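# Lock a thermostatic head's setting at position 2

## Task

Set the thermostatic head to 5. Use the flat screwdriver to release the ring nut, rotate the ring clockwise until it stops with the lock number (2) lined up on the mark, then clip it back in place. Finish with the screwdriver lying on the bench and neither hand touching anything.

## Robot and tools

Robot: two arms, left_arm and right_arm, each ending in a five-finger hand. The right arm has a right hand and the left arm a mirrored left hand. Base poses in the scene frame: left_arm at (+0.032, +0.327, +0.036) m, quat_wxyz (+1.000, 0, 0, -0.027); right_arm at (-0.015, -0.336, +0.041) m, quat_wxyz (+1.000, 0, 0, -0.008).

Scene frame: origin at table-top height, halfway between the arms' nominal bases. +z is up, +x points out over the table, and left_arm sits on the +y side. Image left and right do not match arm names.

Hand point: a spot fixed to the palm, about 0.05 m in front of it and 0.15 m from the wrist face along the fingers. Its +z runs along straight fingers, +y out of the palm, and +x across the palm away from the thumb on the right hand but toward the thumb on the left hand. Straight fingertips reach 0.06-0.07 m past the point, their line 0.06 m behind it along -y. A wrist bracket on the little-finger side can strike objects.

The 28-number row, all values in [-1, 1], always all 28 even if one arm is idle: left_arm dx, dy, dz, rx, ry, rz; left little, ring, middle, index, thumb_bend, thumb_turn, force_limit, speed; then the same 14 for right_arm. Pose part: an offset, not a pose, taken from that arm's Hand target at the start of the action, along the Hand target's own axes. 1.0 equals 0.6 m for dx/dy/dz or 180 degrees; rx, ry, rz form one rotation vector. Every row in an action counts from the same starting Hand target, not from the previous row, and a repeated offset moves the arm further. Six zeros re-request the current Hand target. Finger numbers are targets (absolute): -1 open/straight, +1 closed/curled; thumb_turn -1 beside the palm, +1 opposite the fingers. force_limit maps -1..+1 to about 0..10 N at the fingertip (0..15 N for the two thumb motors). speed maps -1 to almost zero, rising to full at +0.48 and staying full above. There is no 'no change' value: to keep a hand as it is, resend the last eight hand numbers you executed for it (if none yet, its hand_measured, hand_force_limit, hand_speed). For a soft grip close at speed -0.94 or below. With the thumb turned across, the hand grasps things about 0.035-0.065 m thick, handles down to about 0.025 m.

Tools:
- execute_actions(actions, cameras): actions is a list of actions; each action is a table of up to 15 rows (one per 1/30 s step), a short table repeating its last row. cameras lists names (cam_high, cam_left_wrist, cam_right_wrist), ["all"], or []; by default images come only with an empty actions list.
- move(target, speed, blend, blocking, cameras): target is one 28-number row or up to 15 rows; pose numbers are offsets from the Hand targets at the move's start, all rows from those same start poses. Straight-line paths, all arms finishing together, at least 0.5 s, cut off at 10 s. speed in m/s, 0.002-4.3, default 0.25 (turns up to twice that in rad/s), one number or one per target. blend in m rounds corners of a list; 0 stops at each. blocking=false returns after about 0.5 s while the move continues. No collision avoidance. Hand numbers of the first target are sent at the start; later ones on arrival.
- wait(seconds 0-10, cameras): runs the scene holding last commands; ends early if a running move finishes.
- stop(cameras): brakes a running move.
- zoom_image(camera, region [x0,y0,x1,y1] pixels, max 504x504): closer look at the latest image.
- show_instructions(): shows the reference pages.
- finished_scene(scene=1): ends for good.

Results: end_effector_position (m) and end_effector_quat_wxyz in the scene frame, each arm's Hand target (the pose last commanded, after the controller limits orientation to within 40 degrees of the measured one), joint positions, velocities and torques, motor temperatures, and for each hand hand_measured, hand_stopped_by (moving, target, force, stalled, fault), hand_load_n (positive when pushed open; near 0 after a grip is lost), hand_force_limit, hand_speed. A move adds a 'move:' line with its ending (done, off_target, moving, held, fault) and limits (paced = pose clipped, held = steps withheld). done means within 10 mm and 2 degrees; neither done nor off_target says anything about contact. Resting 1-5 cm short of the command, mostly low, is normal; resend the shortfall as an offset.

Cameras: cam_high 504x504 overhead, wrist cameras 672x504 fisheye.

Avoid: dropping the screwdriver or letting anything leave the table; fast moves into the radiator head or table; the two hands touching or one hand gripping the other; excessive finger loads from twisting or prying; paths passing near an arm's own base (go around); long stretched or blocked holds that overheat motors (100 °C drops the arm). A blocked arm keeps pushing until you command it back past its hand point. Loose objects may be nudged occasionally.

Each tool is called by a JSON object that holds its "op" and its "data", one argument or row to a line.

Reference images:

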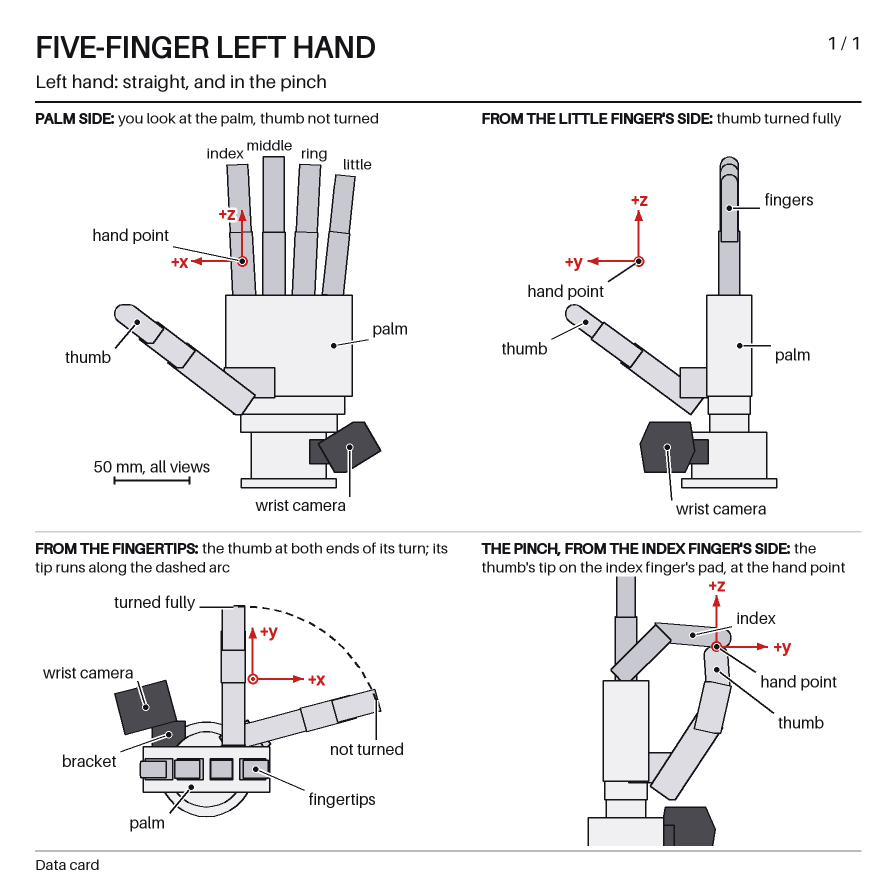

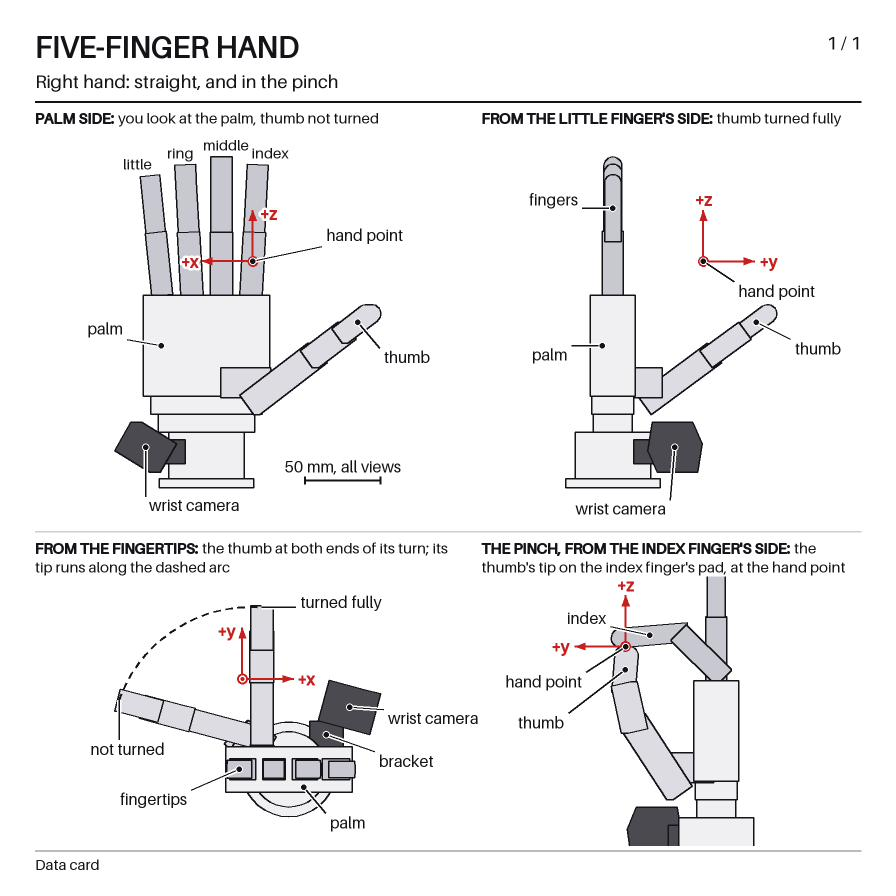

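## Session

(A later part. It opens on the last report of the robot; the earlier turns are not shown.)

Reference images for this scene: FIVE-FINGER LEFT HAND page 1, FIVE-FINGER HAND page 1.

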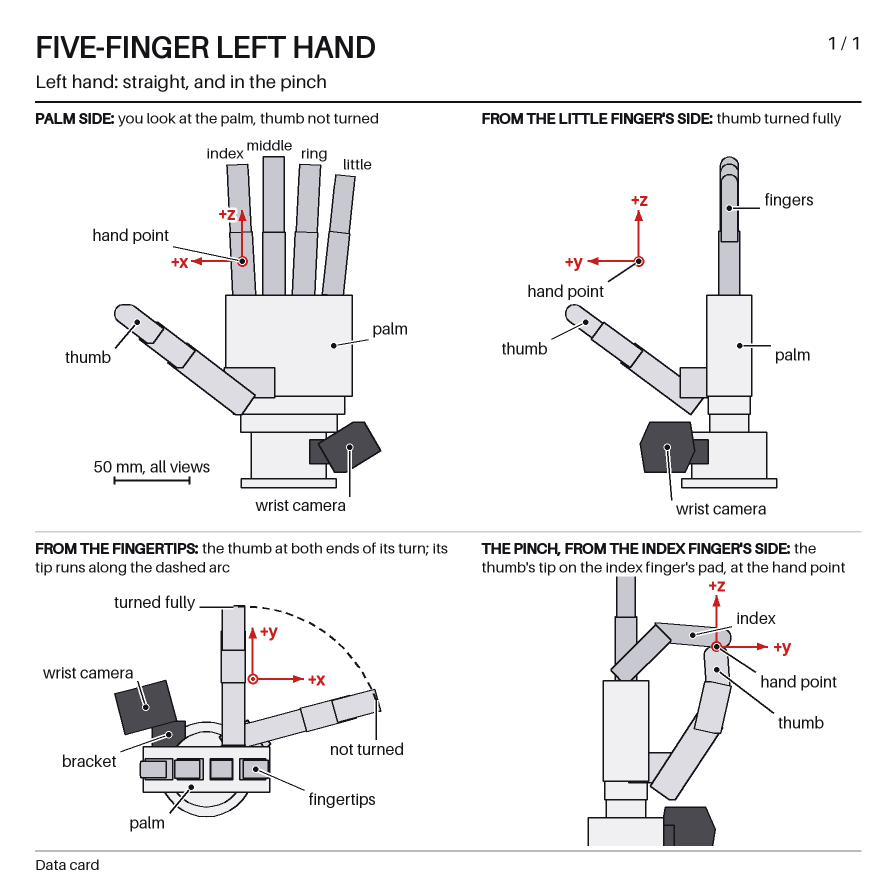

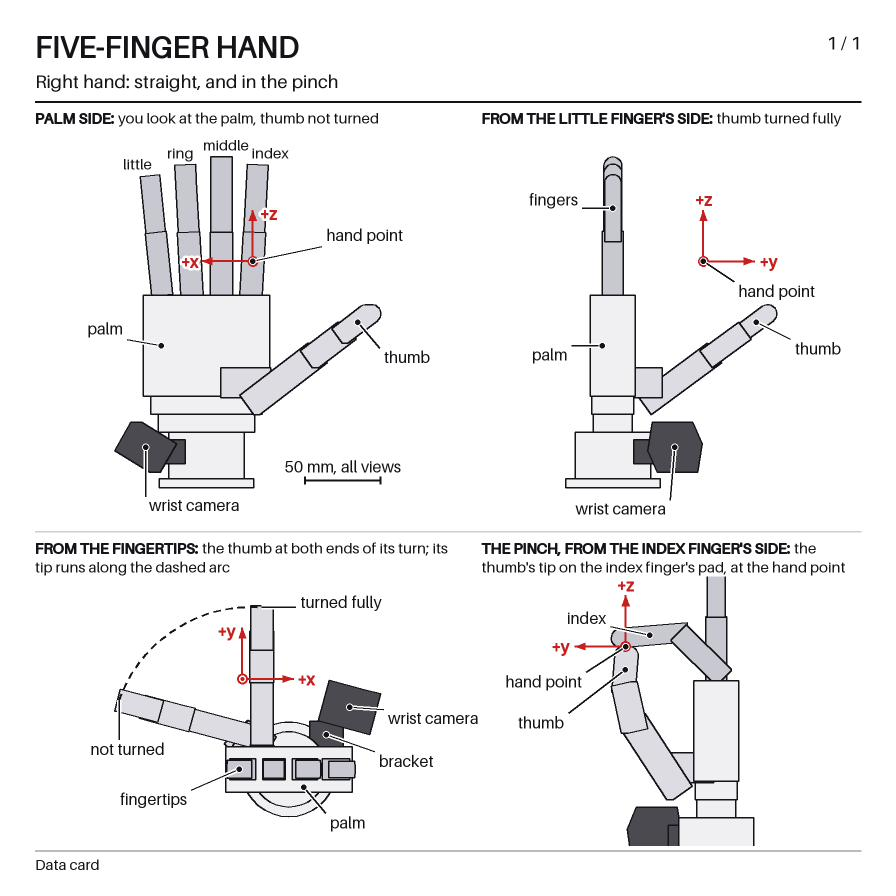

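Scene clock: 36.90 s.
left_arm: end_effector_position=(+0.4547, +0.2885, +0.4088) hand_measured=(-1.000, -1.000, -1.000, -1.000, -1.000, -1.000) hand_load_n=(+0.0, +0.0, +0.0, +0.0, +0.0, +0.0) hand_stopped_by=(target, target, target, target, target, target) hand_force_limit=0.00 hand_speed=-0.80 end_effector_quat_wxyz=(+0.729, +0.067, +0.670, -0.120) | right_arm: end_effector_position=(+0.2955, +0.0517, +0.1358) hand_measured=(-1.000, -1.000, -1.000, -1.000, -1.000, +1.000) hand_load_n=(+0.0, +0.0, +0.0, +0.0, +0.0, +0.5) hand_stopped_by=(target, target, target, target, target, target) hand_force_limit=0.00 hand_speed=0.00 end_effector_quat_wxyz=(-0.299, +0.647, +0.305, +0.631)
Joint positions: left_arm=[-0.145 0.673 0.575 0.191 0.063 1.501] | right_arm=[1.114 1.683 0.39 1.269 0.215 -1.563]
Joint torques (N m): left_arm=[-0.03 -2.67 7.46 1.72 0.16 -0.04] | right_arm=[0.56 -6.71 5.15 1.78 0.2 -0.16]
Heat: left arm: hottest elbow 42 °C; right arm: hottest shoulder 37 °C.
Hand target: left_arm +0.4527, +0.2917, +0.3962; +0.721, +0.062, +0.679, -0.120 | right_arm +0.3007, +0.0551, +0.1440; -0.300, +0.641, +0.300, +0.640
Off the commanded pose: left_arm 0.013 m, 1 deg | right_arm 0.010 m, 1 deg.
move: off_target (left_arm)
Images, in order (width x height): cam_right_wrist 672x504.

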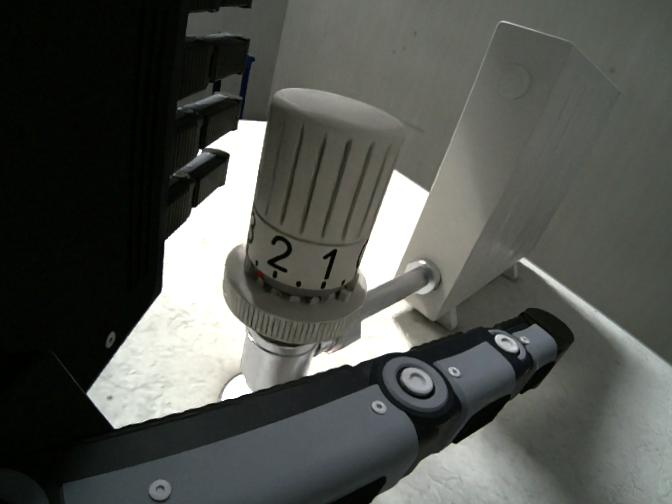

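{"op": "move", "data": {
  "target": [0,0,0,0,0,0,-1,-1,-1,-1,-1,-1,0,-0.8, 0.0,0.02,0.038,0,0,0,-1,-1,-1,-1,-1,1,0,0],
  "speed": 0.1,
  "cameras": ["cam_right_wrist"]
}}

Scene clock: 38.03 s.
left_arm: end_effector_position=(+0.4547, +0.2885, +0.4088) hand_measured=(-1.000, -1.000, -1.000, -1.000, -1.000, -1.000) hand_load_n=(+0.0, +0.0, +0.0, +0.0, +0.0, +0.0) hand_stopped_by=(target, target, target, target, target, target) hand_force_limit=0.00 hand_speed=-0.80 end_effector_quat_wxyz=(+0.729, +0.067, +0.670, -0.120) | right_arm: end_effector_position=(+0.3154, +0.0556, +0.1396) hand_measured=(-1.000, -1.000, -1.000, -1.000, -1.000, +1.000) hand_load_n=(+0.0, +0.0, +0.0, +0.0, +0.0, +0.0) hand_stopped_by=(target, target, target, target, target, target) hand_force_limit=0.00 hand_speed=0.00 end_effector_quat_wxyz=(-0.301, +0.645, +0.301, +0.635)
Joint positions: left_arm=[-0.145 0.673 0.575 0.191 0.063 1.501] | right_arm=[1.066 1.694 0.425 1.255 0.171 -1.563]
Joint torques (N m): left_arm=[0.09 -2.73 7.5 1.7 0.15 -0.04] | right_arm=[-0.56 -5.71 7.13 1.14 -0.07 -0.19]
Heat: left arm: hottest elbow 42 °C; right arm: hottest shoulder 37 °C.
Hand target: left_arm +0.4527, +0.2917, +0.3962; +0.721, +0.062, +0.679, -0.120 | right_arm +0.3243, +0.0649, +0.1438; -0.300, +0.641, +0.300, +0.640
Off the commanded pose: left_arm 0.013 m, 1 deg | right_arm 0.014 m, 1 deg.
move: off_target (left_arm, right_arm)
Images, in order (width x height): cam_right_wrist 672x504.

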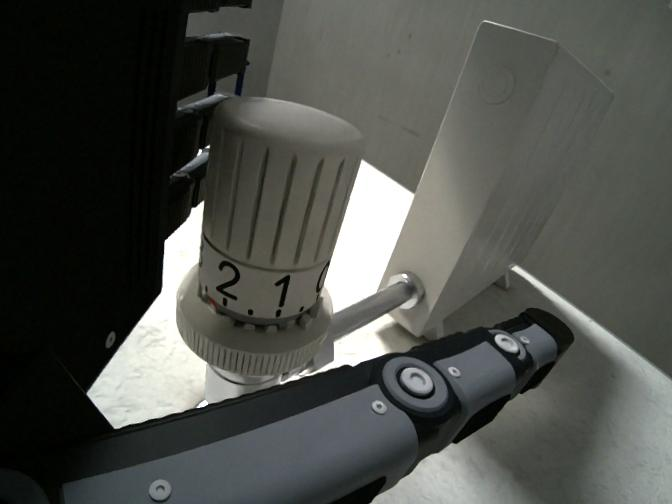

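{"op": "move", "data": {
  "target": [0,0,0,0,0,0,-1,-1,-1,-1,-1,-1,0,-0.8, 0.0,0.0,0.0,0,0,0,-1,-1,0.7,0.7,0.8,1,0,-0.5],
  "cameras": ["cam_right_wrist"]
}}

Scene clock: 39.53 s.
left_arm: end_effector_position=(+0.4547, +0.2885, +0.4088) hand_measured=(-1.000, -1.000, -1.000, -1.000, -1.000, -1.000) hand_load_n=(+0.0, +0.0, +0.0, +0.0, +0.0, +0.0) hand_stopped_by=(target, target, target, target, target, target) hand_force_limit=0.00 hand_speed=-0.80 end_effector_quat_wxyz=(+0.729, +0.067, +0.670, -0.120) | right_arm: end_effector_position=(+0.3135, +0.0701, +0.1398) hand_measured=(-1.000, -1.000, -0.362, -0.408, -0.226, +1.000) hand_load_n=(+0.0, +0.0, +9.5, +0.0, +11.0, +1.0) hand_stopped_by=(target, target, force, force, force, target) hand_force_limit=0.00 hand_speed=-0.50 end_effector_quat_wxyz=(-0.311, +0.640, +0.311, +0.630)
Joint positions: left_arm=[-0.145 0.673 0.575 0.191 0.063 1.501] | right_arm=[1.075 1.707 0.449 1.246 0.149 -1.562]
Joint torques (N m): left_arm=[-0.03 -2.73 7.47 1.69 0.16 -0.04] | right_arm=[-0.67 -8 5.27 1.73 0.88 -0.22]
Heat: left arm: hottest elbow 42 °C; right arm: hottest shoulder 37 °C.
Hand target: left_arm +0.4527, +0.2917, +0.3962; +0.721, +0.062, +0.679, -0.120 | right_arm +0.3243, +0.0650, +0.1438; -0.300, +0.641, +0.300, +0.640
Off the commanded pose: left_arm 0.013 m, 1 deg | right_arm 0.013 m, 2 deg.
move: off_target (left_arm, right_arm)
Images, in order (width x height): cam_right_wrist 672x504.

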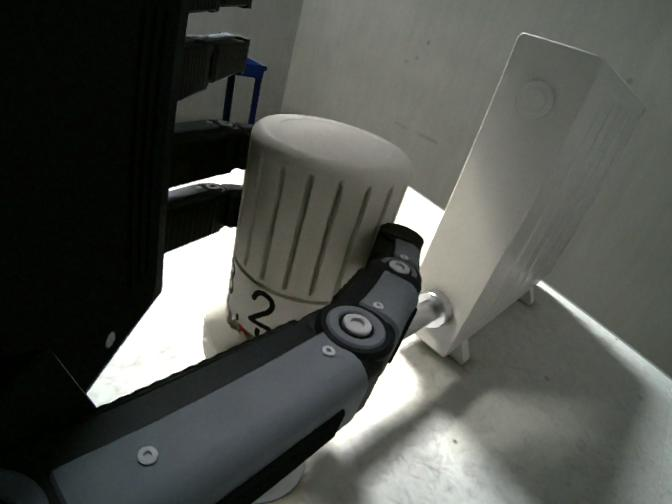

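{"op": "move", "data": {
  "target": [0,0,0,0,0,0,-1,-1,-1,-1,-1,-1,0,-0.8, 0.0,-0.0273,0.0043,0.139,0,0,-1,-1,0.7,0.7,0.8,1,0,-0.5],
  "cameras": ["cam_right_wrist"],
  "speed": 0.1
}}

Scene clock: 42.57 s.
left_arm: end_effector_position=(+0.4547, +0.2885, +0.4088) hand_measured=(-1.000, -1.000, -1.000, -1.000, -1.000, -1.000) hand_load_n=(+0.0, +0.0, +0.0, -0.5, +0.0, +0.0) hand_stopped_by=(target, target, target, target, target, target) hand_force_limit=0.00 hand_speed=-0.80 end_effector_quat_wxyz=(+0.729, +0.067, +0.670, -0.120) | right_arm: end_effector_position=(+0.3156, +0.0739, +0.1401) hand_measured=(-1.000, -1.000, -0.362, -0.408, -0.226, +1.000) hand_load_n=(+0.0, +0.0, +9.0, +0.0, +12.5, -0.5) hand_stopped_by=(target, target, force, force, force, target) hand_force_limit=0.00 hand_speed=-0.50 end_effector_quat_wxyz=(-0.425, +0.568, +0.428, +0.560)
Joint positions: left_arm=[-0.145 0.673 0.575 0.191 0.063 1.501] | right_arm=[0.844 1.697 0.431 1.253 -0.466 -1.573]
Joint torques (N m): left_arm=[-0.09 -2.73 7.45 1.66 0.16 -0.04] | right_arm=[-0.09 -8.7 4.56 1.68 -0.58 -0.08]
Heat: left arm: hottest elbow 43 °C; right arm: hottest shoulder 37 °C.
Hand target: left_arm +0.4527, +0.2917, +0.3962; +0.721, +0.062, +0.679, -0.120 | right_arm +0.3136, +0.0774, +0.1440; -0.431, +0.560, +0.432, +0.560
Off the commanded pose: left_arm 0.013 m, 1 deg | right_arm 0.006 m, 1 deg.
move: off_target (left_arm)
Images, in order (width x height): cam_right_wrist 672x504.

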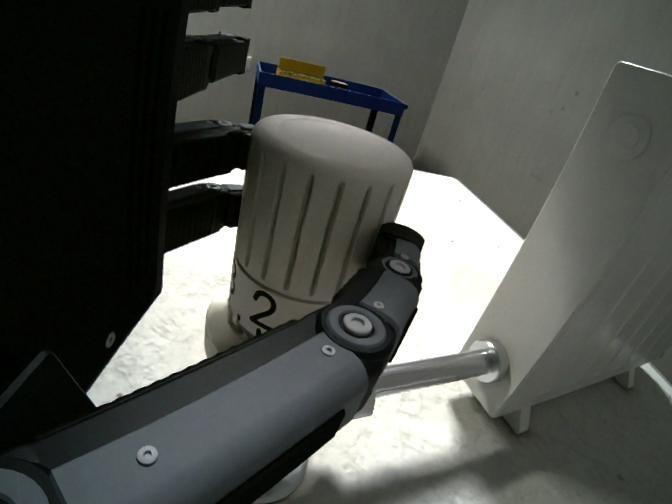

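{"op": "move", "data": {
  "target": [
    [0,0,0,0,0,0,-1,-1,-1,-1,-1,-1,0,-0.8, 0.0,-0.0013,0.0028,0.111,0,0,-1,-1,0.7,0.7,0.8,1,0,-0.5],
    [0,0,0,0,0,0,-1,-1,-1,-1,-1,-1,0,-0.8, 0.0,-0.0098,0.0082,0.222,0,0,-1,-1,0.7,0.7,0.8,1,0,-0.5]
  ],
  "cameras": ["cam_right_wrist"],
  "speed": 0.12,
  "blend": 0.005
}}

Scene clock: 46.33 s.
left_arm: end_effector_position=(+0.4547, +0.2885, +0.4088) hand_measured=(-1.000, -1.000, -1.000, -1.000, -1.000, -1.000) hand_load_n=(+0.0, +0.0, +0.0, +0.0, +0.0, +0.0) hand_stopped_by=(target, target, target, target, target, target) hand_force_limit=0.00 hand_speed=-0.80 end_effector_quat_wxyz=(+0.729, +0.067, +0.670, -0.120) | right_arm: end_effector_position=(+0.3191, +0.0801, +0.1399) hand_measured=(-1.000, -1.000, -0.362, -0.408, -0.228, +1.000) hand_load_n=(+0.0, +0.0, +7.0, +0.0, +17.5, +1.5) hand_stopped_by=(target, target, force, force, force, target) hand_force_limit=0.00 hand_speed=-0.50 end_effector_quat_wxyz=(+0.588, -0.398, -0.586, -0.391)
Joint positions: left_arm=[-0.145 0.673 0.575 0.191 0.063 1.501] | right_arm=[0.561 1.822 0.673 1.132 -1.413 -1.577]
Joint torques (N m): left_arm=[0.03 -2.73 7.49 1.66 0.16 -0.04] | right_arm=[1.61 -9.99 5.18 0.75 -1.69 -0.14]
Heat: left arm: hottest elbow 43 °C; right arm: hottest shoulder 37 °C.
Hand target: left_arm +0.4527, +0.2917, +0.3962; +0.721, +0.062, +0.679, -0.120 | right_arm +0.3090, +0.0837, +0.1440; +0.597, -0.379, -0.597, -0.379
Off the commanded pose: left_arm 0.013 m, 1 deg | right_arm 0.011 m, 3 deg.
move: off_target (left_arm, right_arm)
Images, in order (width x height): cam_right_wrist 672x504.

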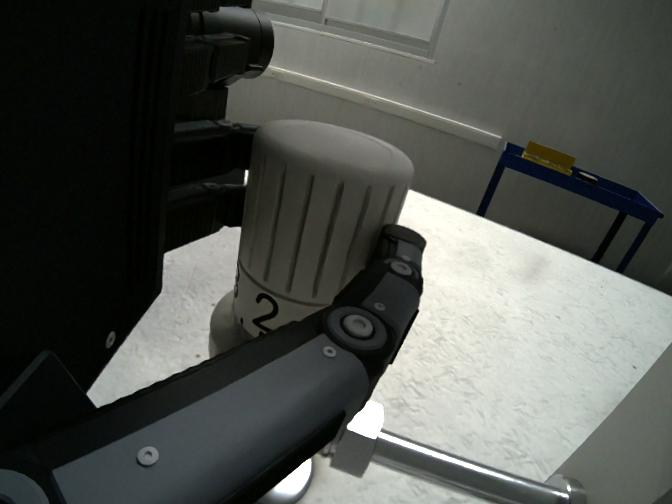

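{"op": "move", "data": {
  "target": [
    [0,0,0,0,0,0,-1,-1,-1,-1,-1,-1,0,-0.8, 0.0,0.003,0.0,0,0,0,-1,-1,-1,-1,-1,1,0,0],
    [0,0,0,0,0,0,-1,-1,-1,-1,-1,-1,0,-0.8, 0.0,-0.0057,-0.0267,-0.251,0,0,-1,-1,-1,-1,-1,1,0,0],
    [0,0,0,0,0,0,-1,-1,-1,-1,-1,-1,0,-0.8, 0.0,-0.019,-0.0255,-0.473,0,0,-1,-1,-1,-1,-1,1,0,0]
  ],
  "cameras": ["cam_right_wrist"],
  "speed": 0.25,
  "blend": [0,0.01,0]
}}

Scene clock: 51.27 s.
left_arm: end_effector_position=(+0.4547, +0.2885, +0.4088) hand_measured=(-1.000, -1.000, -1.000, -1.000, -1.000, -1.000) hand_load_n=(+0.0, +0.0, +0.0, +0.0, +0.0, +0.0) hand_stopped_by=(target, target, target, target, target, target) hand_force_limit=0.00 hand_speed=-0.80 end_effector_quat_wxyz=(+0.729, +0.067, +0.670, -0.120) | right_arm: end_effector_position=(+0.3029, +0.0510, +0.1410) hand_measured=(-1.000, -1.000, -1.000, -1.000, -1.000, +1.000) hand_load_n=(+0.0, -0.5, +0.0, +0.0, +0.0, +0.5) hand_stopped_by=(target, target, target, target, target, target) hand_force_limit=0.00 hand_speed=0.00 end_effector_quat_wxyz=(-0.176, +0.686, +0.189, +0.681)
Joint positions: left_arm=[-0.145 0.673 0.575 0.191 0.063 1.501] | right_arm=[1.251 1.749 0.534 1.2 0.713 -1.576]
Joint torques (N m): left_arm=[-0.15 -2.73 7.5 1.68 0.17 -0.04] | right_arm=[1.26 -7.77 7.31 1.13 0.24 -0.06]
Motor temperatures (°C): left_arm=[33 33 44 34 32 32] | right_arm=[28 37 33 31 33 32]
Heat: left arm: hottest elbow 44 °C; right arm: hottest shoulder 37 °C.
Hand target: left_arm +0.4527, +0.2917, +0.3962; +0.721, +0.062, +0.679, -0.120 | right_arm +0.3052, +0.0649, +0.1438; -0.183, +0.683, +0.184, +0.683
Off the commanded pose: left_arm 0.013 m, 1 deg | right_arm 0.015 m, 1 deg.
move: off_target (left_arm, right_arm)
Images, in order (width x height): cam_right_wrist 672x504.

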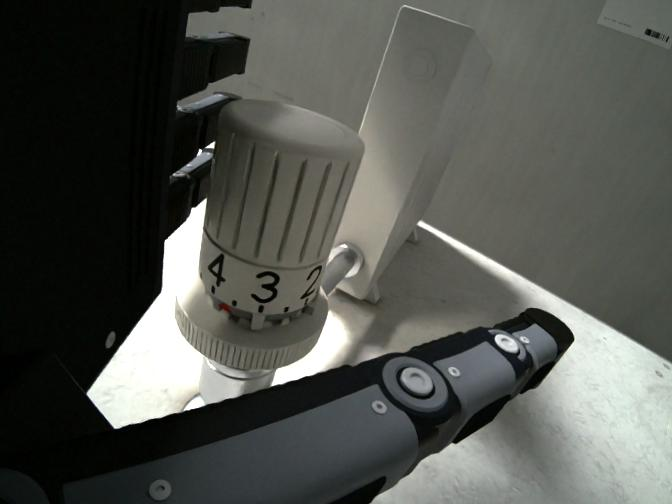

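{"op": "zoom_image", "data": {
  "camera": "cam_right_wrist",
  "region": [165, 230, 335, 400]
}}

Scaled by 2.965 from the camera's 672x504 image, which has a finer 960x720 frame.

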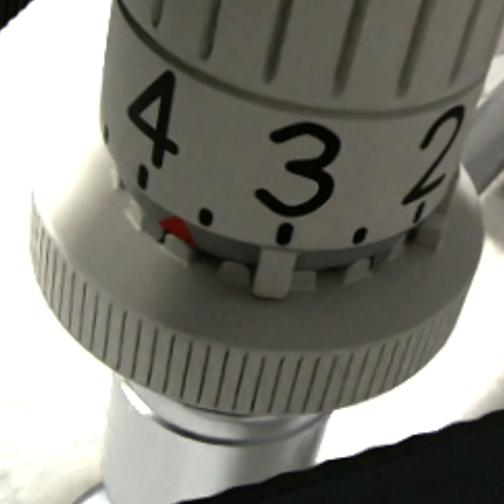

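{"op": "move", "data": {
  "target": [0,0,0,0,0,0,-1,-1,-1,-1,-1,-1,0,-0.8, 0.0,0.0,0.0,0,0,0,-1,-1,0.7,0.7,0.8,1,-0.1,-0.6],
  "cameras": ["cam_right_wrist"]
}}

Scene clock: 53.50 s.
left_arm: end_effector_position=(+0.4547, +0.2885, +0.4088) hand_measured=(-1.000, -1.000, -1.000, -1.000, -1.000, -1.000) hand_load_n=(+0.0, +0.0, +0.0, +0.0, +0.0, +0.0) hand_stopped_by=(target, target, target, target, target, target) hand_force_limit=0.00 hand_speed=-0.80 end_effector_quat_wxyz=(+0.729, +0.067, +0.670, -0.120) | right_arm: end_effector_position=(+0.3024, +0.0647, +0.1419) hand_measured=(-1.000, -1.000, -0.492, -0.528, -0.098, +1.000) hand_load_n=(+0.0, +0.0, +9.5, +0.0, +10.0, +1.0) hand_stopped_by=(target, target, force, force, force, target) hand_force_limit=-0.10 hand_speed=-0.60 end_effector_quat_wxyz=(-0.188, +0.684, +0.190, +0.679)
Joint positions: left_arm=[-0.145 0.673 0.575 0.191 0.063 1.501] | right_arm=[1.257 1.761 0.559 1.193 0.7 -1.566]
Joint torques (N m): left_arm=[-0.03 -2.67 7.5 1.69 0.16 -0.05] | right_arm=[0.62 -8.64 5.55 1.48 0.74 -0.11]
Heat: left arm: hottest elbow 44 °C; right arm: hottest shoulder 37 °C.
Hand target: left_arm +0.4527, +0.2917, +0.3962; +0.721, +0.062, +0.679, -0.120 | right_arm +0.3053, +0.0650, +0.1440; -0.183, +0.683, +0.184, +0.683
Off the commanded pose: left_arm 0.013 m, 1 deg | right_arm 0.003 m, 1 deg.
move: off_target (left_arm)
Images, in order (width x height): cam_right_wrist 672x504.

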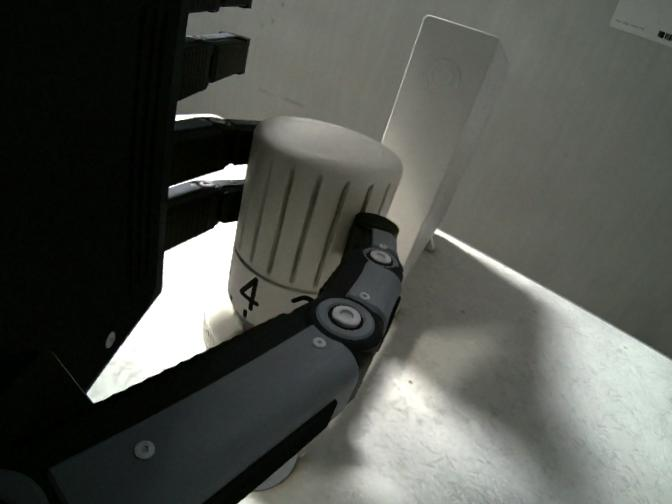

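{"op": "move", "data": {
  "target": [
    [0,0,0,0,0,0,-1,-1,-1,-1,-1,-1,0,-0.8, 0.0,-0.002,0.0117,0.194,0,0,-1,-1,0.7,0.7,0.8,1,-0.1,-0.6],
    [0,0,0,0,0,0,-1,-1,-1,-1,-1,-1,0,-0.8, 0.0,-0.0057,0.0192,0.333,0,0,-1,-1,0.7,0.7,0.8,1,-0.1,-0.6]
  ],
  "cameras": ["cam_right_wrist"],
  "speed": 0.15,
  "blend": 0.005
}}

Scene clock: 57.87 s.
left_arm: end_effector_position=(+0.4547, +0.2885, +0.4088) hand_measured=(-1.000, -1.000, -1.000, -1.000, -1.000, -1.000) hand_load_n=(+0.0, +0.0, +0.0, +0.0, +0.0, +0.0) hand_stopped_by=(target, target, target, target, target, target) hand_force_limit=0.00 hand_speed=-0.80 end_effector_quat_wxyz=(+0.729, +0.067, +0.670, -0.120) | right_arm: end_effector_position=(+0.3009, +0.0630, +0.1399) hand_measured=(-1.000, -1.000, -0.490, -0.528, -0.094, +1.000) hand_load_n=(+0.0, +0.0, +0.0, +0.0, +0.0, -1.0) hand_stopped_by=(target, target, force, force, force, target) hand_force_limit=-0.10 hand_speed=-0.60 end_effector_quat_wxyz=(+0.497, -0.504, -0.501, -0.497)
Joint positions: left_arm=[-0.145 0.673 0.575 0.191 0.063 1.501] | right_arm=[0.693 1.701 0.437 1.246 -0.89 -1.58]
Joint torques (N m): left_arm=[0.03 -2.73 7.47 1.69 0.16 -0.04] | right_arm=[-0.56 -5.13 7.65 0.8 -0.12 0.03]
Heat: left arm: hottest elbow 44 °C; right arm: hottest shoulder 37 °C.
Hand target: left_arm +0.4527, +0.2917, +0.3962; +0.721, +0.062, +0.679, -0.120 | right_arm +0.3135, +0.0737, +0.1439; +0.500, -0.500, -0.500, -0.500
Off the commanded pose: left_arm 0.013 m, 1 deg | right_arm 0.017 m, 1 deg.
move: off_target (left_arm, right_arm)
Images, in order (width x height): cam_right_wrist 672x504.

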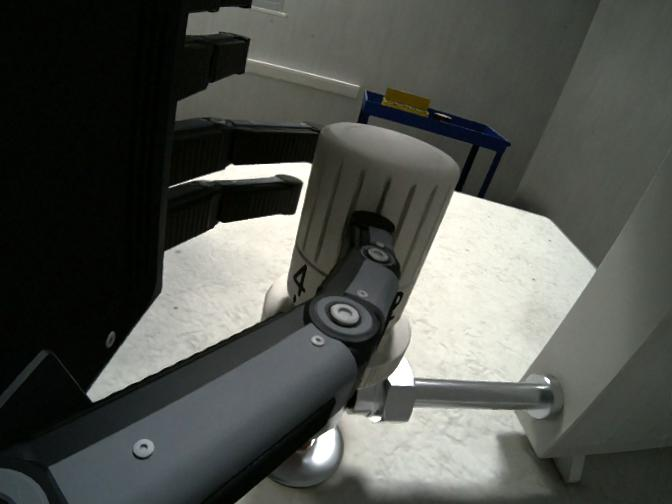

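{"op": "move", "data": {
  "target": [0,0,0,0,0,0,-1,-1,-1,-1,-1,-1,0,-0.8, 0.0,0,0,0,0,0,-1,-1,-1,-1,-1,1,0,0],
  "cameras": ["cam_right_wrist"]
}}

{"op": "zoom_image", "data": {
  "camera": "cam_right_wrist",
  "region": [210, 200, 420, 380]
}}

Scene clock: 58.90 s.
left_arm: end_effector_position=(+0.4547, +0.2885, +0.4088) hand_measured=(-1.000, -1.000, -1.000, -1.000, -1.000, -1.000) hand_load_n=(+0.0, +0.0, +0.0, +0.0, +0.0, +0.0) hand_stopped_by=(target, target, target, target, target, target) hand_force_limit=0.00 hand_speed=-0.80 end_effector_quat_wxyz=(+0.729, +0.067, +0.670, -0.120) | right_arm: end_effector_position=(+0.3042, +0.0661, +0.1412) hand_measured=(-1.000, -1.000, -1.000, -1.000, -1.000, +1.000) hand_load_n=(+0.0, +0.0, +0.0, +0.0, +0.0, +0.5) hand_stopped_by=(target, target, target, target, target, target) hand_force_limit=0.00 hand_speed=0.00 end_effector_quat_wxyz=(+0.498, -0.503, -0.501, -0.498)
Joint positions: left_arm=[-0.145 0.673 0.575 0.191 0.063 1.501] | right_arm=[0.693 1.705 0.449 1.243 -0.891 -1.579]
Joint torques (N m): left_arm=[0.09 -2.73 7.45 1.69 0.16 -0.04] | right_arm=[0.09 -6.3 6.65 0.72 -0.09 0]
Heat: left arm: hottest elbow 44 °C; right arm: hottest shoulder 37 °C.
Hand target: left_arm +0.4527, +0.2917, +0.3962; +0.721, +0.062, +0.679, -0.120 | right_arm +0.3134, +0.0737, +0.1438; +0.500, -0.500, -0.500, -0.500
Off the commanded pose: left_arm 0.013 m, 1 deg | right_arm 0.012 m, 0 deg.
move: off_target (left_arm, right_arm)
Images, in order (width x height): cam_right_wrist 672x504.

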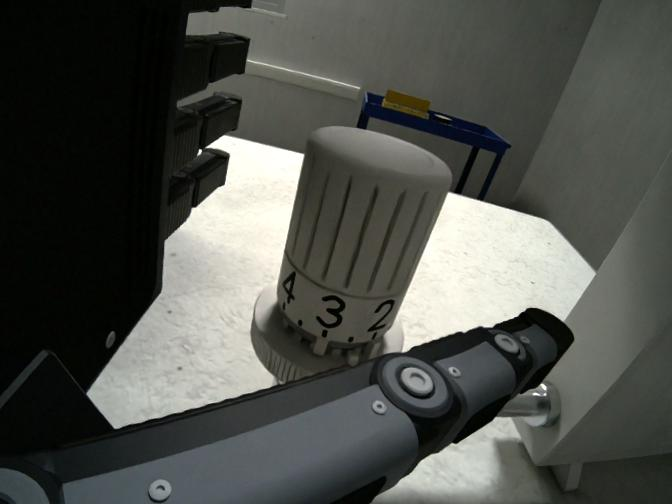

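Scaled by 2.400 from the camera's 672x504 image, which has a finer 960x720 frame.

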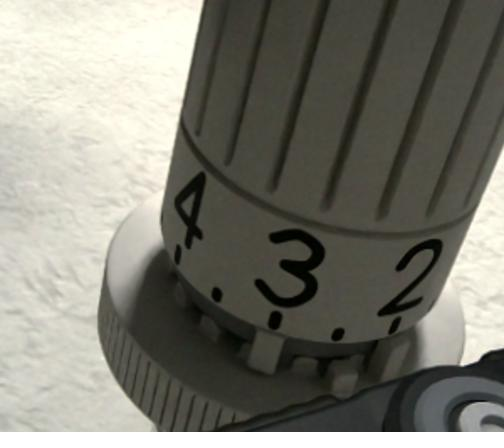

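{"op": "move", "data": {
  "target": [0,0,0,0,0,0,-1,-1,-1,-1,-1,-1,0,-0.8, 0.0,0.028,0.012,0,0,0,-1,-1,-1,-1,-1,1,0,0],
  "cameras": ["cam_right_wrist"],
  "speed": 0.1
}}

Scene clock: 60.03 s.
left_arm: end_effector_position=(+0.4547, +0.2885, +0.4088) hand_measured=(-1.000, -1.000, -1.000, -1.000, -1.000, -1.000) hand_load_n=(+0.0, +0.0, +0.0, +0.0, +0.0, -0.5) hand_stopped_by=(target, target, target, target, target, target) hand_force_limit=0.00 hand_speed=-0.80 end_effector_quat_wxyz=(+0.729, +0.067, +0.670, -0.120) | right_arm: end_effector_position=(+0.3182, +0.0748, +0.1407) hand_measured=(-1.000, -1.000, -1.000, -1.000, -1.000, +1.000) hand_load_n=(+0.0, +0.0, +0.0, +0.0, +0.0, +0.5) hand_stopped_by=(target, target, target, target, target, target) hand_force_limit=0.00 hand_speed=0.00 end_effector_quat_wxyz=(+0.499, -0.502, -0.502, -0.496)
Joint positions: left_arm=[-0.145 0.673 0.575 0.191 0.063 1.501] | right_arm=[0.685 1.73 0.496 1.219 -0.904 -1.579]
Joint torques (N m): left_arm=[0.03 -2.73 7.49 1.66 0.16 -0.03] | right_arm=[-0.26 -6.59 7.17 0.88 -0.11 -0.01]
Heat: left arm: hottest elbow 44 °C; right arm: hottest shoulder 37 °C.
Hand target: left_arm +0.4527, +0.2917, +0.3962; +0.721, +0.062, +0.679, -0.120 | right_arm +0.3304, +0.0809, +0.1438; +0.500, -0.500, -0.500, -0.500
Off the commanded pose: left_arm 0.013 m, 1 deg | right_arm 0.014 m, 1 deg.
move: off_target (left_arm, right_arm)
Images, in order (width x height): cam_right_wrist 672x504.

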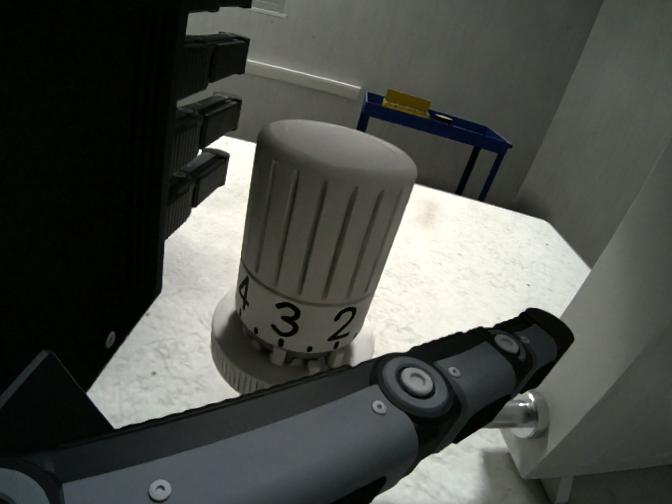

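{"op": "move", "data": {
  "target": [0,0,0,0,0,0,-1,-1,-1,-1,-1,-1,0,-0.8, 0.0,0.0,0.0,0,0,0,-1,-1,0.7,0.7,0.8,1,-0.1,-0.6],
  "cameras": ["cam_right_wrist"]
}}

Scene clock: 61.40 s.
left_arm: end_effector_position=(+0.4547, +0.2885, +0.4088) hand_measured=(-1.000, -1.000, -1.000, -1.000, -1.000, -1.000) hand_load_n=(+0.0, +0.0, +0.0, +0.0, +0.0, +0.0) hand_stopped_by=(target, target, target, target, target, target) hand_force_limit=0.00 hand_speed=-0.80 end_effector_quat_wxyz=(+0.729, +0.067, +0.670, -0.120) | right_arm: end_effector_position=(+0.3116, +0.0841, +0.1406) hand_measured=(-1.000, -1.000, -0.124, -0.156, -0.478, +1.000) hand_load_n=(+0.0, +0.0, +11.0, +0.0, +9.5, +0.5) hand_stopped_by=(target, target, force, force, force, target) hand_force_limit=-0.10 hand_speed=-0.60 end_effector_quat_wxyz=(+0.509, -0.495, -0.509, -0.487)
Joint positions: left_arm=[-0.145 0.673 0.575 0.191 0.063 1.501] | right_arm=[0.702 1.736 0.509 1.214 -0.92 -1.573]
Joint torques (N m): left_arm=[-0.15 -2.78 7.49 1.7 0.16 -0.03] | right_arm=[-1.38 -7.3 6.17 1.24 0.6 -0.01]
Heat: left arm: hottest elbow 44 °C; right arm: hottest shoulder 37 °C.
Hand target: left_arm +0.4527, +0.2917, +0.3962; +0.721, +0.062, +0.679, -0.120 | right_arm +0.3304, +0.0809, +0.1440; +0.500, -0.500, -0.500, -0.500
Off the commanded pose: left_arm 0.013 m, 1 deg | right_arm 0.019 m, 2 deg.
move: off_target (left_arm, right_arm)
Images, in order (width x height): cam_right_wrist 672x504.

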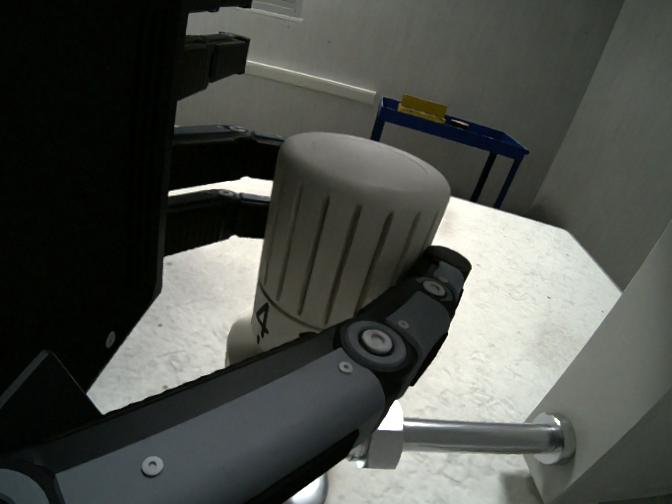

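{"op": "move", "data": {
  "target": [0,0,0,0,0,0,-1,-1,-1,-1,-1,-1,0,-0.8, 0.0,-0.0375,0.0037,0.144,0,0,-1,-1,0.7,0.7,0.8,1,-0.1,-0.6],
  "cameras": ["cam_right_wrist"],
  "speed": 0.12
}}

Scene clock: 63.97 s.
left_arm: end_effector_position=(+0.4547, +0.2885, +0.4088) hand_measured=(-1.000, -1.000, -1.000, -1.000, -1.000, -1.000) hand_load_n=(+0.0, +0.0, +0.0, +0.0, +0.0, +0.0) hand_stopped_by=(target, target, target, target, target, target) hand_force_limit=0.00 hand_speed=-0.80 end_effector_quat_wxyz=(+0.729, +0.067, +0.670, -0.120) | right_arm: end_effector_position=(+0.3089, +0.0844, +0.1411) hand_measured=(-1.000, -1.000, -0.124, -0.156, -0.478, +1.000) hand_load_n=(+0.0, +0.0, +10.5, +0.0, +12.0, +1.5) hand_stopped_by=(target, target, force, force, force, target) hand_force_limit=-0.10 hand_speed=-0.60 end_effector_quat_wxyz=(+0.596, -0.387, -0.593, -0.380)
Joint positions: left_arm=[-0.145 0.673 0.575 0.191 0.063 1.501] | right_arm=[0.575 1.82 0.673 1.133 -1.435 -1.573]
Joint torques (N m): left_arm=[0.15 -2.73 7.51 1.69 0.16 -0.04] | right_arm=[-0.03 -10.11 5.37 1.09 -1.34 -0.06]
Heat: left arm: hottest elbow 45 °C; right arm: hottest shoulder 37 °C.
Hand target: left_arm +0.4527, +0.2917, +0.3962; +0.721, +0.062, +0.679, -0.120 | right_arm +0.3079, +0.0831, +0.1441; +0.599, -0.375, -0.599, -0.375
Off the commanded pose: left_arm 0.013 m, 1 deg | right_arm 0.003 m, 2 deg.
move: off_target (left_arm)
Images, in order (width x height): cam_right_wrist 672x504.

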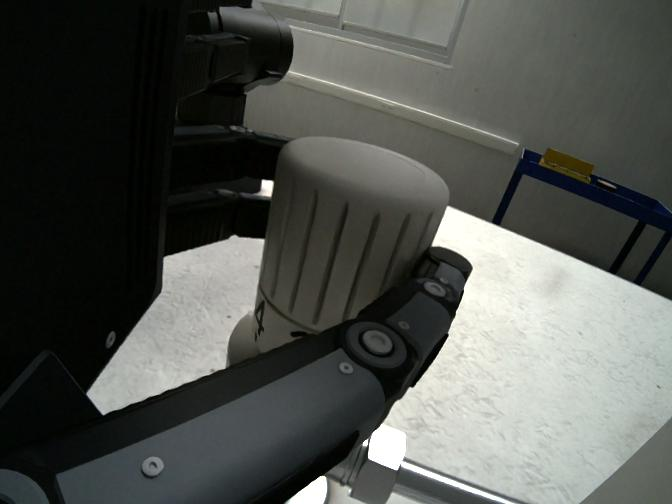

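{"op": "move", "data": {
  "target": [
    [0,0,0,0,0,0,-1,-1,-1,-1,-1,-1,0,-0.8, 0.0,0.01,-0.005,0,0,0,-1,-1,-1,-1,-1,1,0,0],
    [0,0,0,0,0,0,-1,-1,-1,-1,-1,-1,0,-0.8, 0.0,0.0032,-0.0223,-0.2,0,0,-1,-1,-1,-1,-1,1,0,0],
    [0,0,0,0,0,0,-1,-1,-1,-1,-1,-1,0,-0.8, 0.0,-0.0088,-0.0262,-0.394,0,0,-1,-1,-1,-1,-1,1,0,0]
  ],
  "cameras": ["cam_right_wrist"],
  "speed": 0.25,
  "blend": [0,0.01,0]
}}

{"op": "zoom_image", "data": {
  "camera": "cam_right_wrist",
  "region": [165, 230, 335, 400]
}}

Scene clock: 68.00 s.
left_arm: end_effector_position=(+0.4547, +0.2885, +0.4088) hand_measured=(-1.000, -1.000, -1.000, -1.000, -1.000, -1.000) hand_load_n=(+0.0, +0.0, +0.0, +0.0, -0.5, +0.0) hand_stopped_by=(target, target, target, target, target, target) hand_force_limit=0.00 hand_speed=-0.80 end_effector_quat_wxyz=(+0.729, +0.067, +0.670, -0.120) | right_arm: end_effector_position=(+0.3065, +0.0539, +0.1403) hand_measured=(-1.000, -1.000, -1.000, -1.000, -1.000, +1.000) hand_load_n=(+0.0, +0.5, +0.0, +0.0, +0.0, +0.0) hand_stopped_by=(target, target, target, target, target, target) hand_force_limit=0.00 hand_speed=0.00 end_effector_quat_wxyz=(-0.266, +0.657, +0.274, +0.650)
Joint positions: left_arm=[-0.145 0.673 0.575 0.191 0.063 1.501] | right_arm=[1.14 1.701 0.438 1.249 0.342 -1.573]
Joint torques (N m): left_arm=[0.09 -2.73 7.49 1.72 0.16 -0.03] | right_arm=[1.38 -7.06 7.04 1.17 0.29 -0.04]
Heat: left arm: hottest elbow 45 °C; right arm: hottest shoulder 37 °C.
Hand target: left_arm +0.4527, +0.2917, +0.3962; +0.721, +0.062, +0.679, -0.120 | right_arm +0.3100, +0.0667, +0.1441; -0.270, +0.654, +0.271, +0.653
Off the commanded pose: left_arm 0.013 m, 1 deg | right_arm 0.014 m, 1 deg.
move: off_target (left_arm, right_arm)
Images, in order (width x height): cam_right_wrist 672x504.

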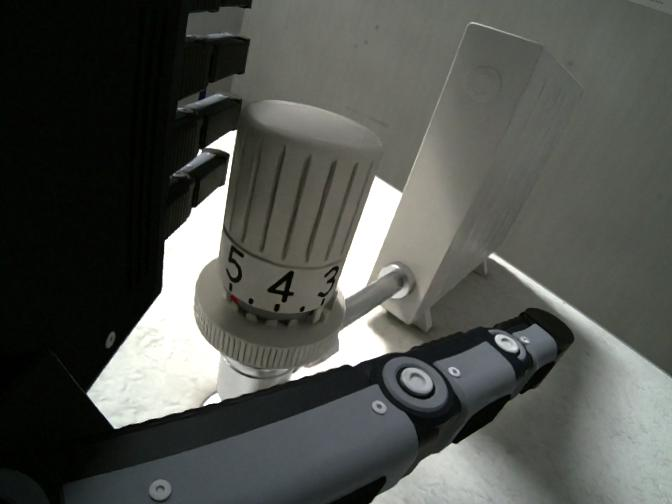

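Scaled by 2.965 from the camera's 672x504 image, which has a finer 960x720 frame.

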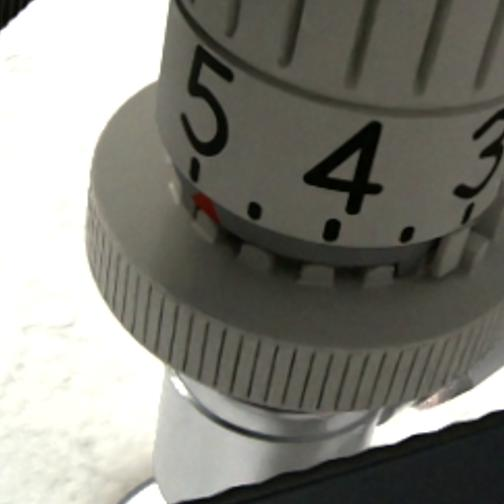

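{"op": "move", "data": {
  "target": [
    [0,0,0,0,0,0,-1,-1,-1,-1,-1,-1,0,-0.8, 0.0,0.0,-0.1,0,0,0,-1,-1,-1,-1,-1,1,0,0],
    [0,0,0,0,0,0,-1,-1,-1,-1,-1,-1,0,-0.8, 0.027,-0.064,-0.1,-0.222,0,0,-1,-1,-1,-1,-1,1,0,0]
  ],
  "cameras": ["cam_right_wrist"],
  "speed": 0.25,
  "blend": [0.02,0]
}}

{"op": "zoom_image", "data": {
  "camera": "cam_right_wrist",
  "region": [180, 200, 380, 400]
}}

Scene clock: 70.67 s.
left_arm: end_effector_position=(+0.4547, +0.2885, +0.4088) hand_measured=(-1.000, -1.000, -1.000, -1.000, -1.000, -1.000) hand_load_n=(+0.0, +0.0, +0.0, +0.0, +0.0, +0.0) hand_stopped_by=(target, target, target, target, target, target) hand_force_limit=0.00 hand_speed=-0.80 end_effector_quat_wxyz=(+0.729, +0.067, +0.670, -0.120) | right_arm: end_effector_position=(+0.2360, +0.0422, +0.1570) hand_measured=(-1.000, -1.000, -1.000, -1.000, -1.000, +1.000) hand_load_n=(+0.0, +0.0, +0.0, +0.0, +0.0, +0.0) hand_stopped_by=(target, target, target, target, target, target) hand_force_limit=0.00 hand_speed=0.00 end_effector_quat_wxyz=(-0.030, +0.707, +0.043, +0.705)
Joint positions: left_arm=[-0.145 0.673 0.575 0.191 0.063 1.501] | right_arm=[1.463 1.788 0.7 1.072 1.344 -1.573]
Joint torques (N m): left_arm=[0.03 -2.61 7.49 1.69 0.16 -0.03] | right_arm=[0.21 -8.64 8.14 0.51 0.43 -0.07]
Heat: left arm: hottest elbow 45 °C; right arm: hottest shoulder 37 °C.
Hand target: left_arm +0.4527, +0.2917, +0.3962; +0.721, +0.062, +0.679, -0.120 | right_arm +0.2403, +0.0515, +0.1602; -0.031, +0.707, +0.031, +0.706
Off the commanded pose: left_arm 0.013 m, 1 deg | right_arm 0.011 m, 1 deg.
move: off_target (left_arm, right_arm)
Images, in order (width x height): cam_right_wrist 672x504.

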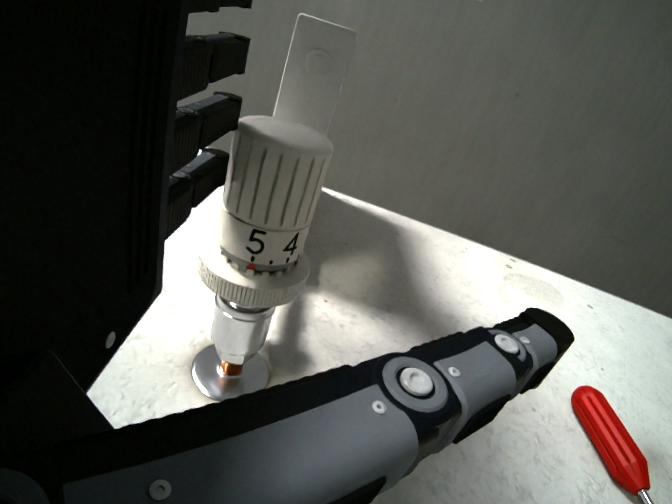

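Scaled by 2.520 from the camera's 672x504 image, which has a finer 960x720 frame.

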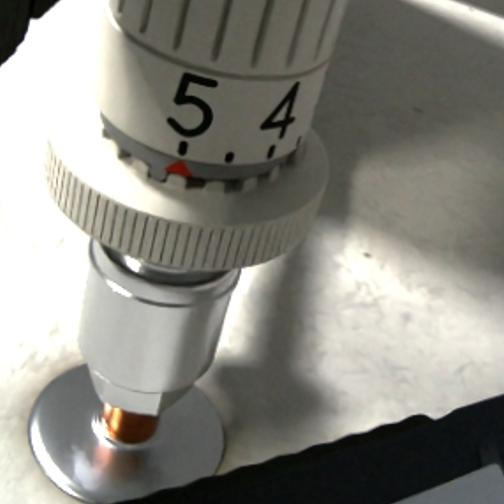

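{"op": "zoom_image", "data": {
  "camera": "cam_right_wrist",
  "region": [195, 220, 315, 310]
}}

Scaled by 4.200 from the camera's 672x504 image, which has a finer 960x720 frame.

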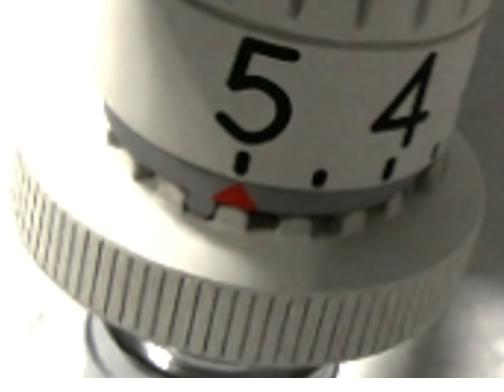

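{"op": "move", "data": {
  "target": [
    [0.095,-0.178,-0.17,-0.368,0.439,-0.554,-1,-1,-1,-1,-1,-1,0,-0.8, 0.167,0.113,-0.077,0,0,0,-1,-1,-1,-1,-1,1,0,0],
    [0.332,-0.24,-0.196,-0.368,0.439,-0.554,-1,-1,-1,-1,-1,-1,0,-0.8, 0.033,0.439,0.109,0.251,-0.498,0.143,-1,-1,-1,-1,-1,1,0,0]
  ],
  "cameras": ["all"],
  "speed": 0.45,
  "blend": [0.02,0]
}}

Scene clock: 81.77 s.
left_arm: end_effector_position=(+0.3149, +0.1674, +0.2091) hand_measured=(-1.000, -1.000, -1.000, -1.000, -1.000, -1.000) hand_load_n=(+0.0, +0.0, +0.0, +0.0, +0.0, +0.0) hand_stopped_by=(target, target, target, target, target, target) hand_force_limit=0.00 hand_speed=-0.80 end_effector_quat_wxyz=(+0.175, +0.681, -0.685, +0.191) | right_arm: end_effector_position=(+0.3077, -0.2072, +0.1678) hand_measured=(-1.000, -1.000, -1.000, -1.000, -1.000, +1.000) hand_load_n=(+0.0, +0.0, -0.5, +0.0, +0.0, +0.0) hand_stopped_by=(target, target, target, target, target, target) hand_force_limit=0.00 hand_speed=0.00 end_effector_quat_wxyz=(-0.376, +0.913, +0.136, -0.078)
Joint positions: left_arm=[-0.052 1.257 0.962 -1.193 0.519 -0.121] | right_arm=[0.144 1.471 1.103 -1.423 -0.763 -1.826]
Joint torques (N m): left_arm=[-1.26 -8.47 5.86 0.76 0.45 -0.08] | right_arm=[-0.03 -7.18 12.26 -0.62 -0.61 -0.09]
Heat: left arm: hottest elbow 46 °C; right arm: hottest shoulder 37 °C.
Hand target: left_arm +0.3118, +0.1651, +0.2004; +0.181, +0.683, -0.684, +0.183 | right_arm +0.3285, -0.2052, +0.1800; -0.378, +0.913, +0.144, -0.061
Off the commanded pose: left_arm 0.010 m, 1 deg | right_arm 0.024 m, 2 deg.
move: off_target (right_arm)

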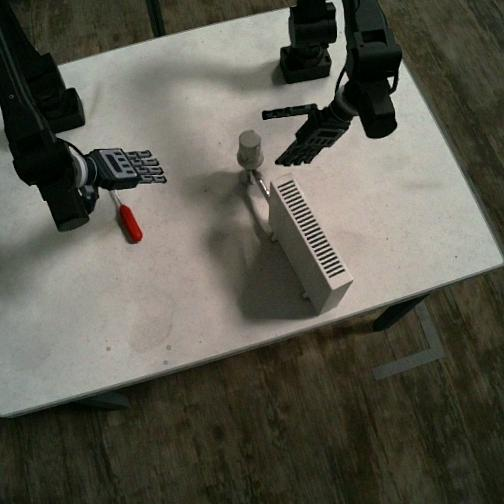

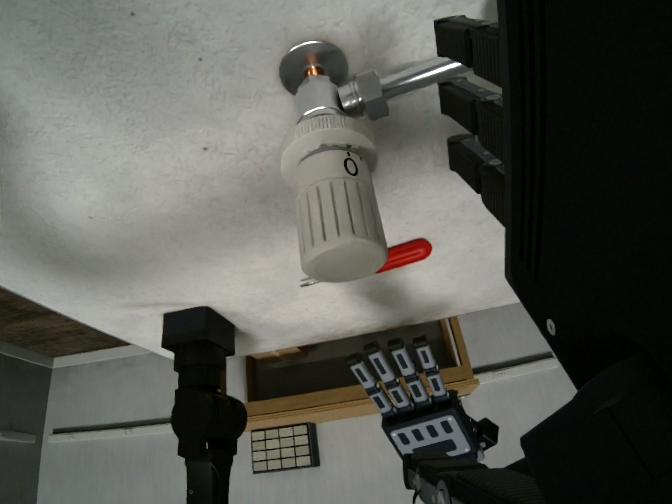

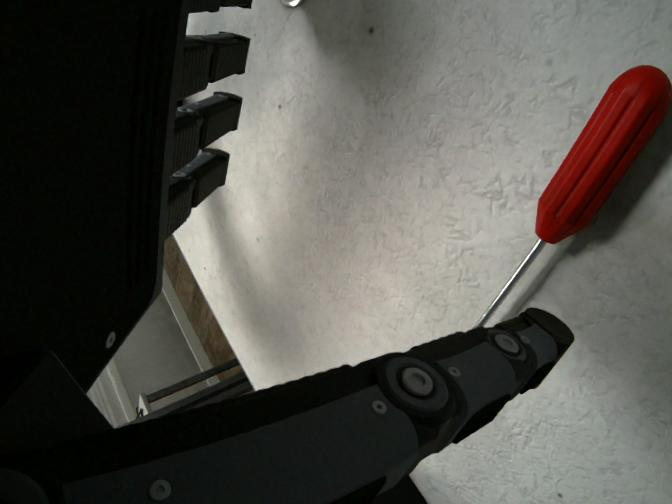

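{"op": "zoom_image", "data": {
  "camera": "cam_left_wrist",
  "region": [270, 90, 400, 210]
}}

{"op": "zoom_image", "data": {
  "camera": "cam_right_wrist",
  "region": [440, 40, 672, 340]
}}

Scaled by 3.877 from the camera's 672x504 image, which has a finer 960x720 frame.

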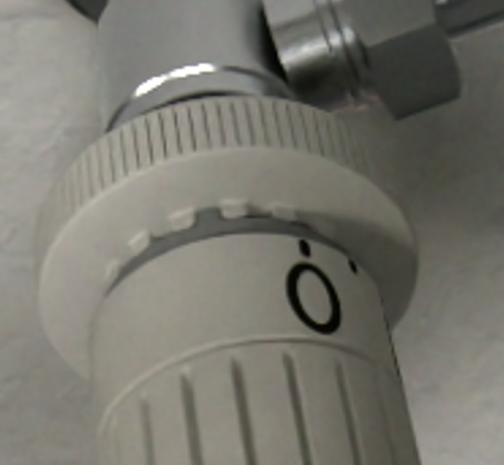

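Scaled by 1.680 from the camera's 672x504 image, which has a finer 960x720 frame.

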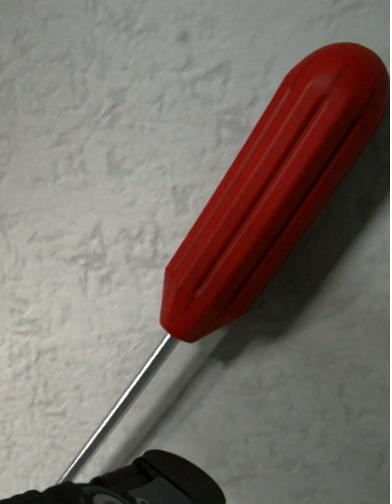

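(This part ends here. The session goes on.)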